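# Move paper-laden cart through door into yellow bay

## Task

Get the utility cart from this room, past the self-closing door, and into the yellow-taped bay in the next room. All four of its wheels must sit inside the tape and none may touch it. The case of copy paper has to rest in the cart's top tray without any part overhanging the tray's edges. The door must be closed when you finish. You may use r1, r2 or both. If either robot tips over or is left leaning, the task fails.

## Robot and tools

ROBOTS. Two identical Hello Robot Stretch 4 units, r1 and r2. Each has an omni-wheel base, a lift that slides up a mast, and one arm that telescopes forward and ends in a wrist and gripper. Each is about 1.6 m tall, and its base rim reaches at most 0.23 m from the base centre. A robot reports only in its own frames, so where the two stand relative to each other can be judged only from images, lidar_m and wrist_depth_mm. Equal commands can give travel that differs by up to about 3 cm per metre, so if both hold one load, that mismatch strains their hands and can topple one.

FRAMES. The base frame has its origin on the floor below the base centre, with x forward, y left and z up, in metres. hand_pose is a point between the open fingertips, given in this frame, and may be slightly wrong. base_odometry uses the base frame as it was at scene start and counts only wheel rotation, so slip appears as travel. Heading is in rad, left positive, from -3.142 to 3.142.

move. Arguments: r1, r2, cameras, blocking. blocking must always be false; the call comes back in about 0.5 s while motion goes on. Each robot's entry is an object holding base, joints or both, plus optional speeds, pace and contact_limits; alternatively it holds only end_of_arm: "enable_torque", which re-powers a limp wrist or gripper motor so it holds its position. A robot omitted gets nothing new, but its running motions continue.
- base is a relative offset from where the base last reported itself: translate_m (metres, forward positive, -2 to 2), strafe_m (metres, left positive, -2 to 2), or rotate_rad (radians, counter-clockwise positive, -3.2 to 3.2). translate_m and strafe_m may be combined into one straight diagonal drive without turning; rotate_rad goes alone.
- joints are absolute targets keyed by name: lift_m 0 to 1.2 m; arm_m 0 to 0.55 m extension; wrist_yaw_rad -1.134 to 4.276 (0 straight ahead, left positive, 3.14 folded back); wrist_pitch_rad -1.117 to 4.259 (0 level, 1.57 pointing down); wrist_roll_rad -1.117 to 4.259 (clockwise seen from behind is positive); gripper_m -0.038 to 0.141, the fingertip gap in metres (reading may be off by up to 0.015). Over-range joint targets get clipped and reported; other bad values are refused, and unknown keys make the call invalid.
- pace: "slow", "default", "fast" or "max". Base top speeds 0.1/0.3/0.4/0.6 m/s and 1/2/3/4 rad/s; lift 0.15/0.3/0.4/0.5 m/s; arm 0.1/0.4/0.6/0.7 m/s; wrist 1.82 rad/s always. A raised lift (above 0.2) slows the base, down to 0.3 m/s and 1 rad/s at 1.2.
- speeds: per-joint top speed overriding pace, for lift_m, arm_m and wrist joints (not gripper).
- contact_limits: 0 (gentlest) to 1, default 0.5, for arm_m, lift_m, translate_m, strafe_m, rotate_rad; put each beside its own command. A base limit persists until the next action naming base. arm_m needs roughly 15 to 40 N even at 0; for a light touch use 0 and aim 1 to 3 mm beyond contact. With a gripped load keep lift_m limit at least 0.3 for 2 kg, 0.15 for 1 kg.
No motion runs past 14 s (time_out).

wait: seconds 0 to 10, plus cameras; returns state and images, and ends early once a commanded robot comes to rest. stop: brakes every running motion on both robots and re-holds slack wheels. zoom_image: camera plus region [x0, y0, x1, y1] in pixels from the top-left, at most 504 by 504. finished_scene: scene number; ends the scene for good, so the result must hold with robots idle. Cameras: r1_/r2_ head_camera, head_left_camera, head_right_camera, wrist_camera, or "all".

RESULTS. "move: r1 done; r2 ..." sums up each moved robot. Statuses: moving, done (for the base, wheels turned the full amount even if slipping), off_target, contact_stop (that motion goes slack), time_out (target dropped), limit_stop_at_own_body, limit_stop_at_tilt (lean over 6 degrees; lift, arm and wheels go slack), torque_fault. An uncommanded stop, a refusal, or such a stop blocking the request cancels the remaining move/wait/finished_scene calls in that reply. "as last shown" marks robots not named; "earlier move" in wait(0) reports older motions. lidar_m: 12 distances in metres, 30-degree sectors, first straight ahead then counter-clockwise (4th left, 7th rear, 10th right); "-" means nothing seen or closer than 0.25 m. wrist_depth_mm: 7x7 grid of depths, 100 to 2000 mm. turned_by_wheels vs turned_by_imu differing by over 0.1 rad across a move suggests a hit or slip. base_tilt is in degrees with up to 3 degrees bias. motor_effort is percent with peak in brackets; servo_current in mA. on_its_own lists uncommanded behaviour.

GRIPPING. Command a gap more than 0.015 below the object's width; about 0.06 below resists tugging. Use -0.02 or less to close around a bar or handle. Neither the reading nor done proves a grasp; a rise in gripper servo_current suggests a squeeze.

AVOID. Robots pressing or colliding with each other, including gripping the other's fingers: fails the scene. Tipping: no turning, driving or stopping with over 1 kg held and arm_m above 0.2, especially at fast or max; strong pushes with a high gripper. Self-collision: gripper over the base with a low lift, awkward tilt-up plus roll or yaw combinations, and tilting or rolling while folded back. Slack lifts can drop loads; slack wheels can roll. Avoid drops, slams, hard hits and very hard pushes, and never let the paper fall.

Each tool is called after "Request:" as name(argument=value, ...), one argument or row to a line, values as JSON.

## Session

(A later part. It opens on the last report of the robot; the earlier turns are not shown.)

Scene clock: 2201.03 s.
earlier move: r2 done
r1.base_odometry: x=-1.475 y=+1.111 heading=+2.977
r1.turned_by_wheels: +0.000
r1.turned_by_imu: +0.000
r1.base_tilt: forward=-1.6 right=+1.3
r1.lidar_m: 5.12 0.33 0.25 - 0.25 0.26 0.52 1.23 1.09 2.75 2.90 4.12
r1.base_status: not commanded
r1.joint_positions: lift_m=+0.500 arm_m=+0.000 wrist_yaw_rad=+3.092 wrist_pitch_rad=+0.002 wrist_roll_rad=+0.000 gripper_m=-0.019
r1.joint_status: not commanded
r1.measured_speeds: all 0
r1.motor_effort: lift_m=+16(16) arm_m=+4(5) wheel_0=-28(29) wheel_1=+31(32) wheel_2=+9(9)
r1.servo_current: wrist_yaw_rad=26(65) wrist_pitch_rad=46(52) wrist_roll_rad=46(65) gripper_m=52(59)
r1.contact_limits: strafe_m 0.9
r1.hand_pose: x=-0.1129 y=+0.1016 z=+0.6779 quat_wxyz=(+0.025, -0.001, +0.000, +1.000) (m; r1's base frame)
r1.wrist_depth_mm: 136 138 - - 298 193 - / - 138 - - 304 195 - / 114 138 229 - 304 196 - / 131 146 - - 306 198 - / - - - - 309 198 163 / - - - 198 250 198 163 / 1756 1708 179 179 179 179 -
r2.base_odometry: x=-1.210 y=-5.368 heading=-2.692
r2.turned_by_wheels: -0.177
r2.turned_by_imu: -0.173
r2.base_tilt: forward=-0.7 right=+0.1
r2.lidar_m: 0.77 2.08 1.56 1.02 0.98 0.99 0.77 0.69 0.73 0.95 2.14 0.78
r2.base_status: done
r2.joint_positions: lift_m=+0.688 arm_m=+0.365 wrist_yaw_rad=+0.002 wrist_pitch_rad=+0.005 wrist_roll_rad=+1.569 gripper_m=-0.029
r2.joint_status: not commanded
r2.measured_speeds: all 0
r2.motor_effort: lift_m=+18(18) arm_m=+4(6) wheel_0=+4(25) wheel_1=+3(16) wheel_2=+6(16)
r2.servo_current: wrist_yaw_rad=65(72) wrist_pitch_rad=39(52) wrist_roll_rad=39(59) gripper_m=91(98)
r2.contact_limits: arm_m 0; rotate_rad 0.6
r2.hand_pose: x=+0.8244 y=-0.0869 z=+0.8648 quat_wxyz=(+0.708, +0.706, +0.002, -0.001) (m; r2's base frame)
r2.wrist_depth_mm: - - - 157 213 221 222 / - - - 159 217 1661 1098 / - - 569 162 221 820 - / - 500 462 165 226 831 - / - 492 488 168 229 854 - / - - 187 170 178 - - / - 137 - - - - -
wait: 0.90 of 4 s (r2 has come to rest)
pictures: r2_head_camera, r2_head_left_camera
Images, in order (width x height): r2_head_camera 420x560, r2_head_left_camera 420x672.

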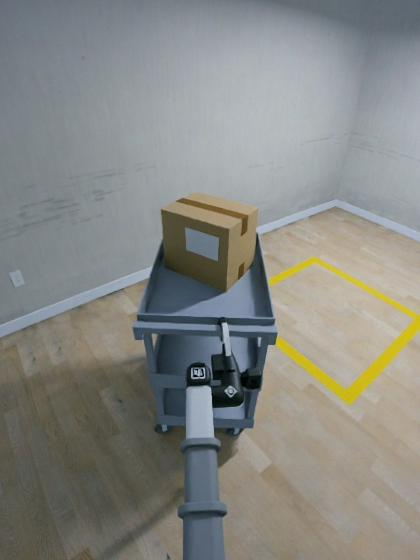

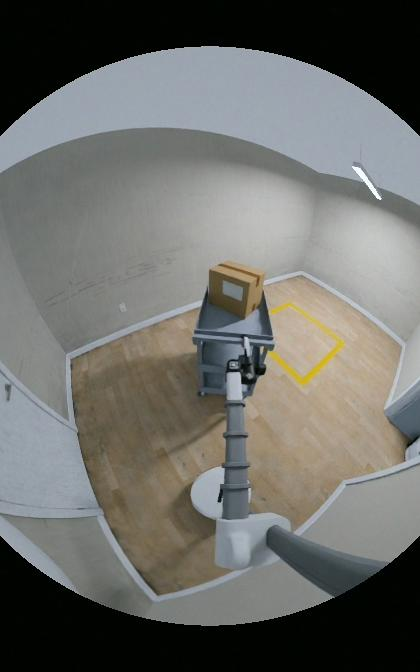

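Request:
move(
  r2={"base":{"translate_m":0.05,"strafe_m":0.4},"pace":"slow","contact_limits":{"translate_m":0.6}},
  blocking=false,
  cameras=[],
)

Request:
wait(
  seconds=7,
  cameras=[],
)

Request:
move(
  r2={"base":{"rotate_rad":-0.35},"pace":"slow","contact_limits":{"rotate_rad":0.6}},
  blocking=false,
  cameras=[],
)

Request:
wait(
  seconds=4,
  cameras=["r2_head_camera","r2_head_left_camera"],
)

Scene clock: 2209.27 s.
move: r2 moving
r1: as last shown
r1.lidar_m: 5.10 0.33 0.25 - 0.25 0.25 0.55 1.23 1.12 2.75 2.92 4.11
r1.servo_current: wrist_yaw_rad=59(59) wrist_pitch_rad=39(46) wrist_roll_rad=65(65) gripper_m=59(59)
r1.contact_limits: strafe_m 0.9
r1.wrist_depth_mm: 135 137 - - 298 193 - / - 138 - - 303 196 - / 113 138 230 - 304 196 - / 132 146 - - 307 197 - / - - - - 309 198 163 / - - - 200 251 198 163 / 1756 1618 179 180 179 180 -
r2.base_odometry: x=-1.205 y=-5.380 heading=-2.694
r2.turned_by_wheels: -0.001
r2.turned_by_imu: -0.001
r2.base_tilt: forward=-0.7 right=+0.1
r2.lidar_m: 0.75 2.09 1.54 1.04 0.97 1.01 0.72 0.69 0.72 0.95 2.17 0.78
r2.base_status: translate_m moving; strafe_m moving
r2.joint_positions: lift_m=+0.688 arm_m=+0.365 wrist_yaw_rad=+0.000 wrist_pitch_rad=+0.005 wrist_roll_rad=+1.569 gripper_m=-0.029
r2.joint_status: not commanded
r2.measured_speeds: translate_m=+0.007 strafe_m=+0.052 rotate_rad=-0.005 lift_m=+0.000 arm_m=+0.000 wrist_yaw_rad=-0.018 wrist_pitch_rad=+0.000 wrist_roll_rad=+0.000
r2.motor_effort: lift_m=+18(18) arm_m=+4(4) wheel_0=-5(11) wheel_1=+6(9) wheel_2=-7(8)
r2.servo_current: wrist_yaw_rad=39(52) wrist_pitch_rad=52(52) wrist_roll_rad=33(59) gripper_m=85(91)
r2.contact_limits: arm_m 0; translate_m 0.6
r2.hand_pose: x=+0.8243 y=-0.0873 z=+0.8648 quat_wxyz=(+0.708, +0.706, +0.002, -0.002) (m; r2's base frame)
r2.wrist_depth_mm: - - - 158 216 223 224 / - - - 160 220 1661 1098 / - - 585 163 224 809 - / - 512 466 166 226 831 - / - 484 492 169 229 842 - / - - 186 171 178 - - / - - - - - - -
pictures: none
No camera images: "cameras" was empty.

Scene clock: 2214.00 s.
earlier move: r2 done
r1.base_odometry: x=-1.475 y=+1.111 heading=+2.977
r1.turned_by_wheels: +0.000
r1.turned_by_imu: +0.000
r1.base_tilt: forward=-1.6 right=+1.3
r1.lidar_m: 5.12 0.34 0.25 - 0.25 0.25 0.55 1.24 1.12 2.76 2.92 4.11
r1.base_status: not commanded
r1.joint_positions: lift_m=+0.500 arm_m=+0.000 wrist_yaw_rad=+3.092 wrist_pitch_rad=+0.002 wrist_roll_rad=+0.000 gripper_m=-0.019
r1.joint_status: not commanded
r1.measured_speeds: all 0
r1.motor_effort: lift_m=+16(16) arm_m=+4(5) wheel_0=-29(29) wheel_1=+31(32) wheel_2=+9(9)
r1.servo_current: wrist_yaw_rad=72(72) wrist_pitch_rad=39(52) wrist_roll_rad=52(65) gripper_m=52(59)
r1.contact_limits: strafe_m 0.9
r1.hand_pose: x=-0.1129 y=+0.1016 z=+0.6779 quat_wxyz=(+0.025, -0.001, +0.000, +1.000) (m; r1's base frame)
r1.wrist_depth_mm: 136 137 - - 300 193 - / - 138 - - 304 195 - / 113 138 230 - 304 196 - / 131 146 - - 304 196 - / - - - - 309 198 163 / - - - 198 251 198 163 / 1808 1661 179 179 179 179 -
r2.base_odometry: x=-1.081 y=-5.750 heading=-2.693
r2.turned_by_wheels: +0.000
r2.turned_by_imu: -0.001
r2.base_tilt: forward=-0.7 right=+0.1
r2.lidar_m: 0.71 1.84 1.05 0.72 0.67 0.70 0.94 0.95 0.96 1.28 2.90 0.71
r2.base_status: done
r2.joint_positions: lift_m=+0.688 arm_m=+0.365 wrist_yaw_rad=-0.004 wrist_pitch_rad=+0.005 wrist_roll_rad=+1.569 gripper_m=-0.029
r2.joint_status: not commanded
r2.measured_speeds: all 0
r2.motor_effort: lift_m=+18(18) arm_m=+4(5) wheel_0=-6(15) wheel_1=+4(9) wheel_2=-6(13)
r2.servo_current: wrist_yaw_rad=52(65) wrist_pitch_rad=46(52) wrist_roll_rad=39(65) gripper_m=91(98)
r2.contact_limits: arm_m 0; translate_m 0.6
r2.hand_pose: x=+0.8239 y=-0.0885 z=+0.8648 quat_wxyz=(+0.708, +0.706, +0.000, -0.003) (m; r2's base frame)
r2.wrist_depth_mm: - 459 452 - 153 - - / - 410 407 106 166 - - / - 445 449 114 182 - - / - - 597 129 200 - - / - - - 141 223 - - / - - 181 163 179 1366 517 / - 137 - - - - 466
wait: 4.73 of 7 s (r2 has come to rest)
pictures: none
No camera images: "cameras" was empty.

Scene clock: 2214.50 s.
move: r2 moving
r1: as last shown
r1.lidar_m: 5.11 0.31 0.25 - 0.25 0.25 0.57 1.20 1.11 2.75 2.89 4.13
r1.motor_effort: lift_m=+16(16) arm_m=+4(5) wheel_0=-29(29) wheel_1=+31(31) wheel_2=+9(9)
r1.servo_current: wrist_yaw_rad=65(65) wrist_pitch_rad=39(46) wrist_roll_rad=46(59) gripper_m=52(59)
r1.contact_limits: strafe_m 0.9
r1.wrist_depth_mm: 136 137 - - 298 194 - / - 138 - - 303 196 - / 113 138 229 - 304 196 - / 131 146 - - 307 197 - / - - - - 309 198 163 / - - - 198 251 198 163 / 1756 1618 179 180 179 179 -
r2.base_odometry: x=-1.081 y=-5.750 heading=-2.816
r2.turned_by_wheels: -0.123
r2.turned_by_imu: -0.119
r2.base_tilt: forward=-0.7 right=+0.0
r2.lidar_m: 0.75 1.84 1.26 0.76 0.67 0.69 0.84 0.95 0.94 1.20 2.39 0.76
r2.base_status: rotate_rad moving
r2.joint_positions: lift_m=+0.688 arm_m=+0.365 wrist_yaw_rad=+0.009 wrist_pitch_rad=+0.005 wrist_roll_rad=+1.569 gripper_m=-0.029
r2.joint_status: not commanded
r2.measured_speeds: translate_m=+0.003 strafe_m=+0.000 rotate_rad=-0.506 lift_m=+0.000 arm_m=+0.000 wrist_yaw_rad=+0.000 wrist_pitch_rad=+0.000 wrist_roll_rad=+0.000
r2.motor_effort: lift_m=+18(18) arm_m=+6(6) wheel_0=+18(22) wheel_1=+12(15) wheel_2=+15(15)
r2.servo_current: wrist_yaw_rad=72(72) wrist_pitch_rad=46(46) wrist_roll_rad=46(65) gripper_m=98(98)
r2.contact_limits: arm_m 0; rotate_rad 0.6
r2.hand_pose: x=+0.8249 y=-0.0847 z=+0.8648 quat_wxyz=(+0.708, +0.706, +0.005, +0.002) (m; r2's base frame)
r2.wrist_depth_mm: - - - 118 174 177 - / - - 488 125 183 - - / - 442 439 133 195 - - / - 492 492 142 208 - - / - - 597 152 224 - - / - - 182 167 178 - - / - - - - - - 492
pictures: none
No camera images: "cameras" was empty.

Scene clock: 2215.47 s.
earlier move: r2 done
r1.base_odometry: x=-1.475 y=+1.111 heading=+2.977
r1.turned_by_wheels: +0.000
r1.turned_by_imu: +0.000
r1.base_tilt: forward=-1.6 right=+1.3
r1.lidar_m: 5.12 0.33 0.25 - 0.25 0.25 0.54 1.21 1.12 2.76 2.91 4.11
r1.base_status: not commanded
r1.joint_positions: lift_m=+0.500 arm_m=+0.000 wrist_yaw_rad=+3.092 wrist_pitch_rad=+0.002 wrist_roll_rad=+0.000 gripper_m=-0.019
r1.joint_status: not commanded
r1.measured_speeds: all 0
r1.motor_effort: lift_m=+16(16) arm_m=+4(5) wheel_0=-28(29) wheel_1=+31(32) wheel_2=+9(9)
r1.servo_current: wrist_yaw_rad=52(65) wrist_pitch_rad=46(52) wrist_roll_rad=46(72) gripper_m=59(59)
r1.contact_limits: strafe_m 0.9
r1.hand_pose: x=-0.1129 y=+0.1016 z=+0.6779 quat_wxyz=(+0.025, -0.001, +0.000, +1.000) (m; r1's base frame)
r1.wrist_depth_mm: 136 138 - - 298 194 - / - 138 - - 301 195 - / 114 138 230 - 306 196 - / 131 146 - - 306 198 - / - - - - 307 198 163 / - - - 198 251 198 163 / 1756 1661 179 180 179 179 -
r2.base_odometry: x=-1.081 y=-5.750 heading=-3.043
r2.turned_by_wheels: -0.227
r2.turned_by_imu: -0.221
r2.base_tilt: forward=-0.6 right=+0.1
r2.lidar_m: 0.73 0.72 1.82 0.87 0.68 0.66 0.74 0.97 0.96 1.04 2.37 0.82
r2.base_status: done
r2.joint_positions: lift_m=+0.688 arm_m=+0.365 wrist_yaw_rad=-0.002 wrist_pitch_rad=+0.005 wrist_roll_rad=+1.569 gripper_m=-0.029
r2.joint_status: not commanded
r2.measured_speeds: all 0
r2.motor_effort: lift_m=+18(18) arm_m=+4(6) wheel_0=-2(22) wheel_1=+0(15) wheel_2=+1(16)
r2.servo_current: wrist_yaw_rad=39(72) wrist_pitch_rad=46(52) wrist_roll_rad=46(65) gripper_m=85(98)
r2.contact_limits: arm_m 0; rotate_rad 0.6
r2.hand_pose: x=+0.8241 y=-0.0880 z=+0.8648 quat_wxyz=(+0.708, +0.706, +0.001, -0.002) (m; r2's base frame)
r2.wrist_depth_mm: - - - 195 218 1618 1160 / - - - 190 252 263 264 / - - - 185 246 1661 554 / - - - 180 241 820 - / - - 477 177 235 831 - / - 466 186 171 178 - - / - 137 504 - 226 - -
wait: 0.97 of 4 s (r2 has come to rest)
pictures: r2_head_camera, r2_head_left_camera
Images, in order (width x height): r2_head_camera 420x560, r2_head_left_camera 420x672.

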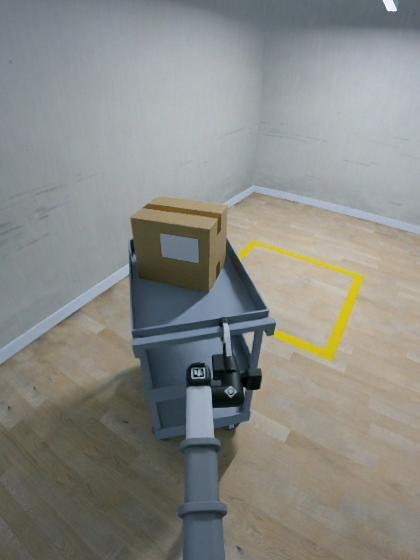

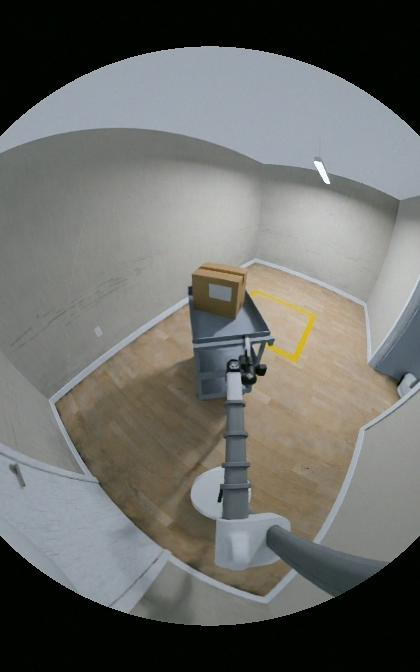

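Request:
move(
  r2={"base":{"translate_m":0.05,"strafe_m":0.35},"pace":"slow","contact_limits":{"translate_m":0.6}},
  blocking=false,
  cameras=[],
)

Request:
wait(
  seconds=7,
  cameras=["r2_head_camera","r2_head_left_camera"],
)

Scene clock: 2220.93 s.
move: r2 moving
r1: as last shown
r1.lidar_m: 5.12 0.33 0.25 - 0.25 0.25 0.56 1.19 1.13 2.75 2.91 4.13
r1.motor_effort: lift_m=+16(16) arm_m=+4(4) wheel_0=-28(29) wheel_1=+31(32) wheel_2=+9(9)
r1.servo_current: wrist_yaw_rad=46(72) wrist_pitch_rad=39(46) wrist_roll_rad=33(52) gripper_m=52(59)
r1.contact_limits: strafe_m 0.9
r1.wrist_depth_mm: 135 137 - - 297 193 - / - 138 - - 303 196 - / 113 138 230 - 304 196 - / 132 146 - - 307 197 - / - - - - 309 197 163 / - - - 199 251 199 163 / 1708 1661 179 180 179 179 -
r2.base_odometry: x=-1.082 y=-5.763 heading=-3.044
r2.turned_by_wheels: -0.001
r2.turned_by_imu: -0.001
r2.base_tilt: forward=-0.7 right=+0.1
r2.lidar_m: 0.73 1.85 1.83 0.88 0.69 0.66 0.74 0.99 0.98 1.04 2.41 0.81
r2.base_status: translate_m moving; strafe_m moving
r2.joint_positions: lift_m=+0.688 arm_m=+0.365 wrist_yaw_rad=-0.002 wrist_pitch_rad=+0.005 wrist_roll_rad=+1.569 gripper_m=-0.029
r2.joint_status: not commanded
r2.measured_speeds: translate_m=+0.007 strafe_m=+0.052 rotate_rad=-0.001 lift_m=+0.000 arm_m=+0.000 wrist_yaw_rad=+0.000 wrist_pitch_rad=+0.000 wrist_roll_rad=+0.000
r2.motor_effort: lift_m=+18(18) arm_m=+4(4) wheel_0=-7(13) wheel_1=+5(8) wheel_2=-9(9)
r2.servo_current: wrist_yaw_rad=46(52) wrist_pitch_rad=46(46) wrist_roll_rad=39(52) gripper_m=91(91)
r2.contact_limits: arm_m 0; translate_m 0.6
r2.hand_pose: x=+0.8241 y=-0.0880 z=+0.8648 quat_wxyz=(+0.708, +0.706, +0.001, -0.002) (m; r2's base frame)
r2.wrist_depth_mm: - - - 196 220 1661 1160 / - - - 191 254 264 264 / - - - 185 248 1618 574 / - - - 180 240 820 - / - - 477 177 234 820 - / - 462 185 170 178 - - / - 137 504 - 224 - -
pictures: none
No camera images: "cameras" was empty.

Scene clock: 2225.17 s.
earlier move: r2 done
r1.base_odometry: x=-1.475 y=+1.111 heading=+2.977
r1.turned_by_wheels: +0.000
r1.turned_by_imu: +0.000
r1.base_tilt: forward=-1.6 right=+1.3
r1.lidar_m: 5.11 0.35 0.25 - 0.25 0.25 0.55 1.19 1.12 2.75 2.91 4.12
r1.base_status: not commanded
r1.joint_positions: lift_m=+0.500 arm_m=+0.000 wrist_yaw_rad=+3.092 wrist_pitch_rad=+0.002 wrist_roll_rad=+0.000 gripper_m=-0.019
r1.joint_status: not commanded
r1.measured_speeds: all 0
r1.motor_effort: lift_m=+16(16) arm_m=+4(5) wheel_0=-28(29) wheel_1=+31(32) wheel_2=+9(9)
r1.servo_current: wrist_yaw_rad=46(72) wrist_pitch_rad=39(52) wrist_roll_rad=65(78) gripper_m=59(59)
r1.contact_limits: strafe_m 0.9
r1.hand_pose: x=-0.1129 y=+0.1016 z=+0.6779 quat_wxyz=(+0.025, -0.001, +0.000, +1.000) (m; r1's base frame)
r1.wrist_depth_mm: 135 138 - - 298 193 - / - 138 - - 304 196 - / 113 138 229 - 303 196 - / 132 146 - - 306 198 - / - - - - 309 198 163 / - - - 199 251 198 163 / 1661 1661 179 180 179 179 -
r2.base_odometry: x=-1.097 y=-6.102 heading=-3.044
r2.turned_by_wheels: +0.000
r2.turned_by_imu: -0.001
r2.base_tilt: forward=-0.7 right=+0.0
r2.lidar_m: 0.69 1.55 1.52 0.66 0.51 0.50 0.52 0.86 1.26 1.38 2.66 0.75
r2.base_status: done
r2.joint_positions: lift_m=+0.688 arm_m=+0.365 wrist_yaw_rad=-0.003 wrist_pitch_rad=+0.005 wrist_roll_rad=+1.569 gripper_m=-0.029
r2.joint_status: not commanded
r2.measured_speeds: all 0
r2.motor_effort: lift_m=+18(18) arm_m=+4(5) wheel_0=-6(15) wheel_1=+2(8) wheel_2=-7(12)
r2.servo_current: wrist_yaw_rad=46(65) wrist_pitch_rad=46(52) wrist_roll_rad=46(65) gripper_m=91(98)
r2.contact_limits: arm_m 0; translate_m 0.6
r2.hand_pose: x=+0.8240 y=-0.0884 z=+0.8648 quat_wxyz=(+0.708, +0.706, +0.001, -0.003) (m; r2's base frame)
r2.wrist_depth_mm: - - - 137 191 198 198 / - - 574 143 199 - - / - - 480 148 208 - - / - 496 462 155 217 820 - / - 530 549 164 227 - - / - - 186 168 178 - - / - 137 - - - - -
wait: 4.23 of 7 s (r2 has come to rest)
pictures: r2_head_camera, r2_head_left_camera
Images, in order (width x height): r2_head_camera 420x560, r2_head_left_camera 420x672.

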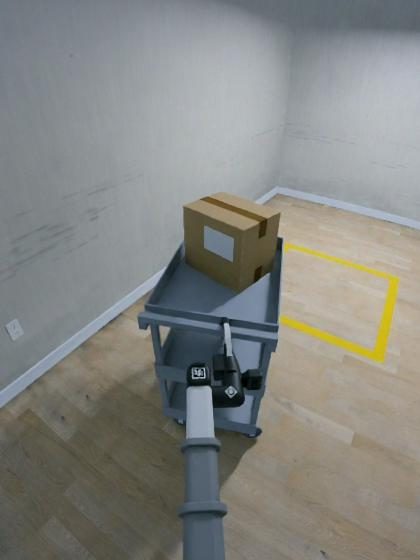

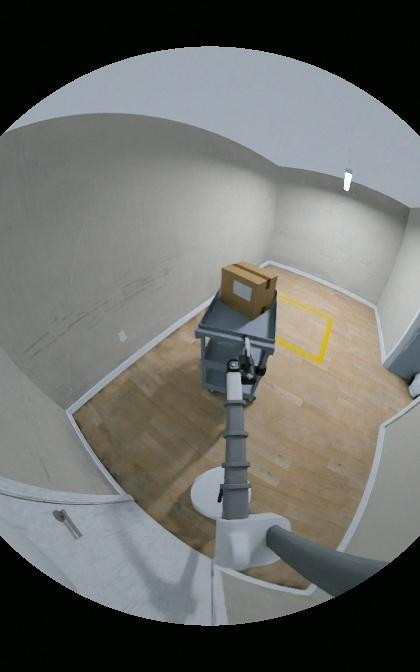

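Request:
move(
  r2={"base":{"translate_m":0.1,"strafe_m":0.2},"pace":"slow","contact_limits":{"translate_m":0.6}},
  blocking=false,
  cameras=[],
)

Request:
wait(
  seconds=7,
  cameras=[],
)

Request:
move(
  r2={"base":{"rotate_rad":-0.3},"pace":"slow","contact_limits":{"rotate_rad":0.6}},
  blocking=false,
  cameras=[],
)

Request:
wait(
  seconds=4,
  cameras=["r2_head_camera","r2_head_left_camera"],
)

Scene clock: 2233.87 s.
move: r2 moving
r1: as last shown
r1.lidar_m: 5.11 0.33 0.25 - 0.25 0.26 0.55 1.23 1.11 2.76 2.90 4.10
r1.motor_effort: lift_m=+16(16) arm_m=+4(4) wheel_0=-29(29) wheel_1=+31(32) wheel_2=+9(9)
r1.servo_current: wrist_yaw_rad=52(59) wrist_pitch_rad=39(52) wrist_roll_rad=52(59) gripper_m=46(59)
r1.contact_limits: strafe_m 0.9
r1.wrist_depth_mm: 136 137 - - 297 194 - / - 138 - - 303 195 - / 113 138 230 - 306 196 - / 132 146 - - 307 197 - / - - - - 309 197 163 / - - - 198 251 198 163 / 1661 1618 179 179 179 179 -
r2.base_odometry: x=-1.101 y=-6.114 heading=-3.045
r2.turned_by_wheels: -0.001
r2.turned_by_imu: +0.000
r2.base_tilt: forward=-0.7 right=+0.0
r2.lidar_m: 0.76 1.54 1.49 0.68 0.51 0.50 0.56 0.88 1.26 1.37 2.68 0.75
r2.base_status: translate_m moving; strafe_m moving
r2.joint_positions: lift_m=+0.688 arm_m=+0.365 wrist_yaw_rad=-0.003 wrist_pitch_rad=+0.005 wrist_roll_rad=+1.569 gripper_m=-0.029
r2.joint_status: not commanded
r2.measured_speeds: translate_m=+0.021 strafe_m=+0.044 rotate_rad=+0.001 lift_m=+0.000 arm_m=+0.000 wrist_yaw_rad=+0.000 wrist_pitch_rad=+0.000 wrist_roll_rad=+0.000
r2.motor_effort: lift_m=+18(18) arm_m=+4(4) wheel_0=-8(10) wheel_1=+7(9) wheel_2=-11(11)
r2.servo_current: wrist_yaw_rad=46(52) wrist_pitch_rad=39(46) wrist_roll_rad=52(52) gripper_m=98(98)
r2.contact_limits: arm_m 0; translate_m 0.6
r2.hand_pose: x=+0.8240 y=-0.0884 z=+0.8648 quat_wxyz=(+0.708, +0.706, +0.001, -0.003) (m; r2's base frame)
r2.wrist_depth_mm: - - - 136 191 197 197 / - - 574 142 199 - - / - - 477 148 208 - - / - 492 462 154 216 820 - / - 530 549 163 227 - - / - - 185 168 178 - - / - - - - - - -
pictures: none
No camera images: "cameras" was empty.

Scene clock: 2236.87 s.
earlier move: r2 done
r1.base_odometry: x=-1.475 y=+1.111 heading=+2.977
r1.turned_by_wheels: +0.000
r1.turned_by_imu: +0.000
r1.base_tilt: forward=-1.6 right=+1.3
r1.lidar_m: 5.11 0.31 0.25 - 0.25 0.25 0.51 1.22 1.11 2.76 2.91 4.13
r1.base_status: not commanded
r1.joint_positions: lift_m=+0.500 arm_m=+0.000 wrist_yaw_rad=+3.092 wrist_pitch_rad=+0.002 wrist_roll_rad=+0.000 gripper_m=-0.019
r1.joint_status: not commanded
r1.measured_speeds: all 0
r1.motor_effort: lift_m=+16(16) arm_m=+4(5) wheel_0=-28(29) wheel_1=+31(32) wheel_2=+9(9)
r1.servo_current: wrist_yaw_rad=46(78) wrist_pitch_rad=46(52) wrist_roll_rad=33(65) gripper_m=52(59)
r1.contact_limits: strafe_m 0.9
r1.hand_pose: x=-0.1129 y=+0.1016 z=+0.6779 quat_wxyz=(+0.025, -0.001, +0.000, +1.000) (m; r1's base frame)
r1.wrist_depth_mm: 136 138 - - 300 194 - / - 138 - - 304 195 - / 113 138 230 - 306 196 - / 132 146 - - 307 196 - / - - - - 309 198 163 / - - - 198 251 198 163 / 1756 1618 179 180 179 179 -
r2.base_odometry: x=-1.177 y=-6.311 heading=-3.044
r2.turned_by_wheels: +0.001
r2.turned_by_imu: +0.002
r2.base_tilt: forward=-0.7 right=+0.1
r2.lidar_m: 0.74 1.35 1.29 0.65 0.45 0.45 0.53 0.76 1.49 1.62 2.79 0.72
r2.base_status: done
r2.joint_positions: lift_m=+0.688 arm_m=+0.365 wrist_yaw_rad=-0.003 wrist_pitch_rad=+0.005 wrist_roll_rad=+1.569 gripper_m=-0.029
r2.joint_status: not commanded
r2.measured_speeds: all 0
r2.motor_effort: lift_m=+18(18) arm_m=+4(5) wheel_0=-1(10) wheel_1=+5(10) wheel_2=-6(13)
r2.servo_current: wrist_yaw_rad=46(59) wrist_pitch_rad=39(52) wrist_roll_rad=39(59) gripper_m=91(98)
r2.contact_limits: arm_m 0; translate_m 0.6
r2.hand_pose: x=+0.8240 y=-0.0884 z=+0.8648 quat_wxyz=(+0.708, +0.706, +0.001, -0.003) (m; r2's base frame)
r2.wrist_depth_mm: - - - 123 178 180 - / - - 500 127 186 - - / - 442 436 136 198 - - / - 492 488 145 213 - - / - - 585 154 224 - - / - - 181 168 177 - - / - 137 - - - - 496
wait: 3.00 of 7 s (r2 has come to rest)
pictures: none
No camera images: "cameras" was empty.

Scene clock: 2237.37 s.
move: r2 moving
r1: as last shown
r1.lidar_m: 5.11 0.33 0.25 - 0.25 0.25 0.52 1.21 1.10 2.75 2.91 4.11
r1.motor_effort: lift_m=+16(16) arm_m=+4(4) wheel_0=-28(29) wheel_1=+32(32) wheel_2=+9(9)
r1.servo_current: wrist_yaw_rad=46(65) wrist_pitch_rad=39(46) wrist_roll_rad=39(52) gripper_m=59(59)
r1.contact_limits: strafe_m 0.9
r1.wrist_depth_mm: 135 138 - - 297 193 - / - 138 - - 303 195 - / 113 138 229 - 304 196 - / 132 146 - - 306 198 - / - - - - 309 198 163 / - - - 200 250 198 163 / 1756 1618 179 180 179 179 -
r2.base_odometry: x=-1.177 y=-6.311 heading=+3.116
r2.turned_by_wheels: -0.123
r2.turned_by_imu: -0.119
r2.base_tilt: forward=-0.6 right=+0.1
r2.lidar_m: 0.77 0.83 1.31 0.72 0.44 0.42 0.49 0.69 1.48 1.55 2.84 0.78
r2.base_status: rotate_rad moving
r2.joint_positions: lift_m=+0.688 arm_m=+0.365 wrist_yaw_rad=+0.007 wrist_pitch_rad=+0.005 wrist_roll_rad=+1.569 gripper_m=-0.029
r2.joint_status: not commanded
r2.measured_speeds: translate_m=-0.001 strafe_m=+0.000 rotate_rad=-0.493 lift_m=+0.000 arm_m=-0.001 wrist_yaw_rad=+0.000 wrist_pitch_rad=+0.000 wrist_roll_rad=+0.000
r2.motor_effort: lift_m=+18(18) arm_m=+5(5) wheel_0=+14(21) wheel_1=+12(13) wheel_2=+17(17)
r2.servo_current: wrist_yaw_rad=65(65) wrist_pitch_rad=46(46) wrist_roll_rad=65(65) gripper_m=85(98)
r2.contact_limits: arm_m 0; rotate_rad 0.6
r2.hand_pose: x=+0.8248 y=-0.0853 z=+0.8648 quat_wxyz=(+0.708, +0.706, +0.004, +0.001) (m; r2's base frame)
r2.wrist_depth_mm: - - - 145 145 210 210 / - - - 150 208 500 - / - - 535 154 213 - - / - 484 462 158 220 831 - / - 508 508 165 229 - - / - - 187 170 178 - - / - - - - - - -
pictures: none
No camera images: "cameras" was empty.

Scene clock: 2238.27 s.
earlier move: r2 done
r1.base_odometry: x=-1.475 y=+1.111 heading=+2.977
r1.turned_by_wheels: +0.000
r1.turned_by_imu: +0.000
r1.base_tilt: forward=-1.6 right=+1.3
r1.lidar_m: 5.12 0.32 0.25 - 0.25 0.25 0.55 1.19 1.10 2.75 2.92 4.11
r1.base_status: not commanded
r1.joint_positions: lift_m=+0.500 arm_m=+0.000 wrist_yaw_rad=+3.092 wrist_pitch_rad=+0.002 wrist_roll_rad=+0.000 gripper_m=-0.019
r1.joint_status: not commanded
r1.measured_speeds: all 0
r1.motor_effort: lift_m=+16(16) arm_m=+4(5) wheel_0=-28(29) wheel_1=+31(32) wheel_2=+9(9)
r1.servo_current: wrist_yaw_rad=52(65) wrist_pitch_rad=39(52) wrist_roll_rad=46(65) gripper_m=52(59)
r1.contact_limits: strafe_m 0.9
r1.hand_pose: x=-0.1129 y=+0.1016 z=+0.6779 quat_wxyz=(+0.025, -0.001, +0.000, +1.000) (m; r1's base frame)
r1.wrist_depth_mm: 136 138 - - 300 195 - / - 138 - - 301 195 - / 113 138 229 - 303 196 - / 132 146 - - 307 198 - / - - - - 307 198 163 / - - - 199 251 198 163 / 1661 1618 179 180 179 179 -
r2.base_odometry: x=-1.177 y=-6.311 heading=+2.939
r2.turned_by_wheels: -0.177
r2.turned_by_imu: -0.172
r2.base_tilt: forward=-0.7 right=+0.1
r2.lidar_m: 0.69 0.70 1.30 0.96 0.53 0.45 0.49 0.60 1.15 1.48 1.79 0.84
r2.base_status: done
r2.joint_positions: lift_m=+0.688 arm_m=+0.365 wrist_yaw_rad=+0.000 wrist_pitch_rad=+0.005 wrist_roll_rad=+1.569 gripper_m=-0.029
r2.joint_status: not commanded
r2.measured_speeds: all 0
r2.motor_effort: lift_m=+18(18) arm_m=+4(5) wheel_0=+0(21) wheel_1=+2(13) wheel_2=+2(18)
r2.servo_current: wrist_yaw_rad=52(65) wrist_pitch_rad=46(46) wrist_roll_rad=39(65) gripper_m=85(98)
r2.contact_limits: arm_m 0; rotate_rad 0.6
r2.hand_pose: x=+0.8243 y=-0.0874 z=+0.8648 quat_wxyz=(+0.708, +0.706, +0.002, -0.002) (m; r2's base frame)
r2.wrist_depth_mm: - - - - - 1618 1229 / - - - 212 272 1430 1042 / - - - 196 262 1464 289 / - - - 186 248 1661 - / - - 574 180 237 831 - / - 452 186 170 177 - - / - 138 455 - 221 - -
wait: 0.90 of 4 s (r2 has come to rest)
pictures: r2_head_camera, r2_head_left_camera
Images, in order (width x height): r2_head_camera 420x560, r2_head_left_camera 420x672.

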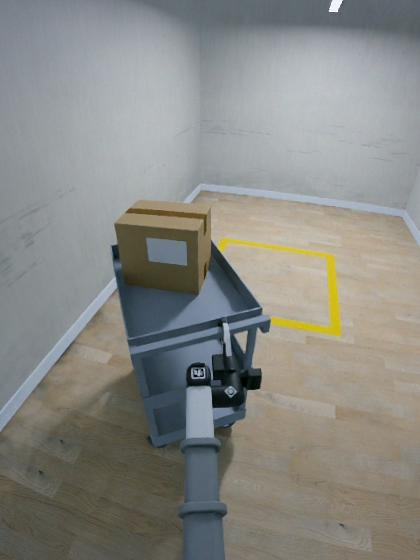

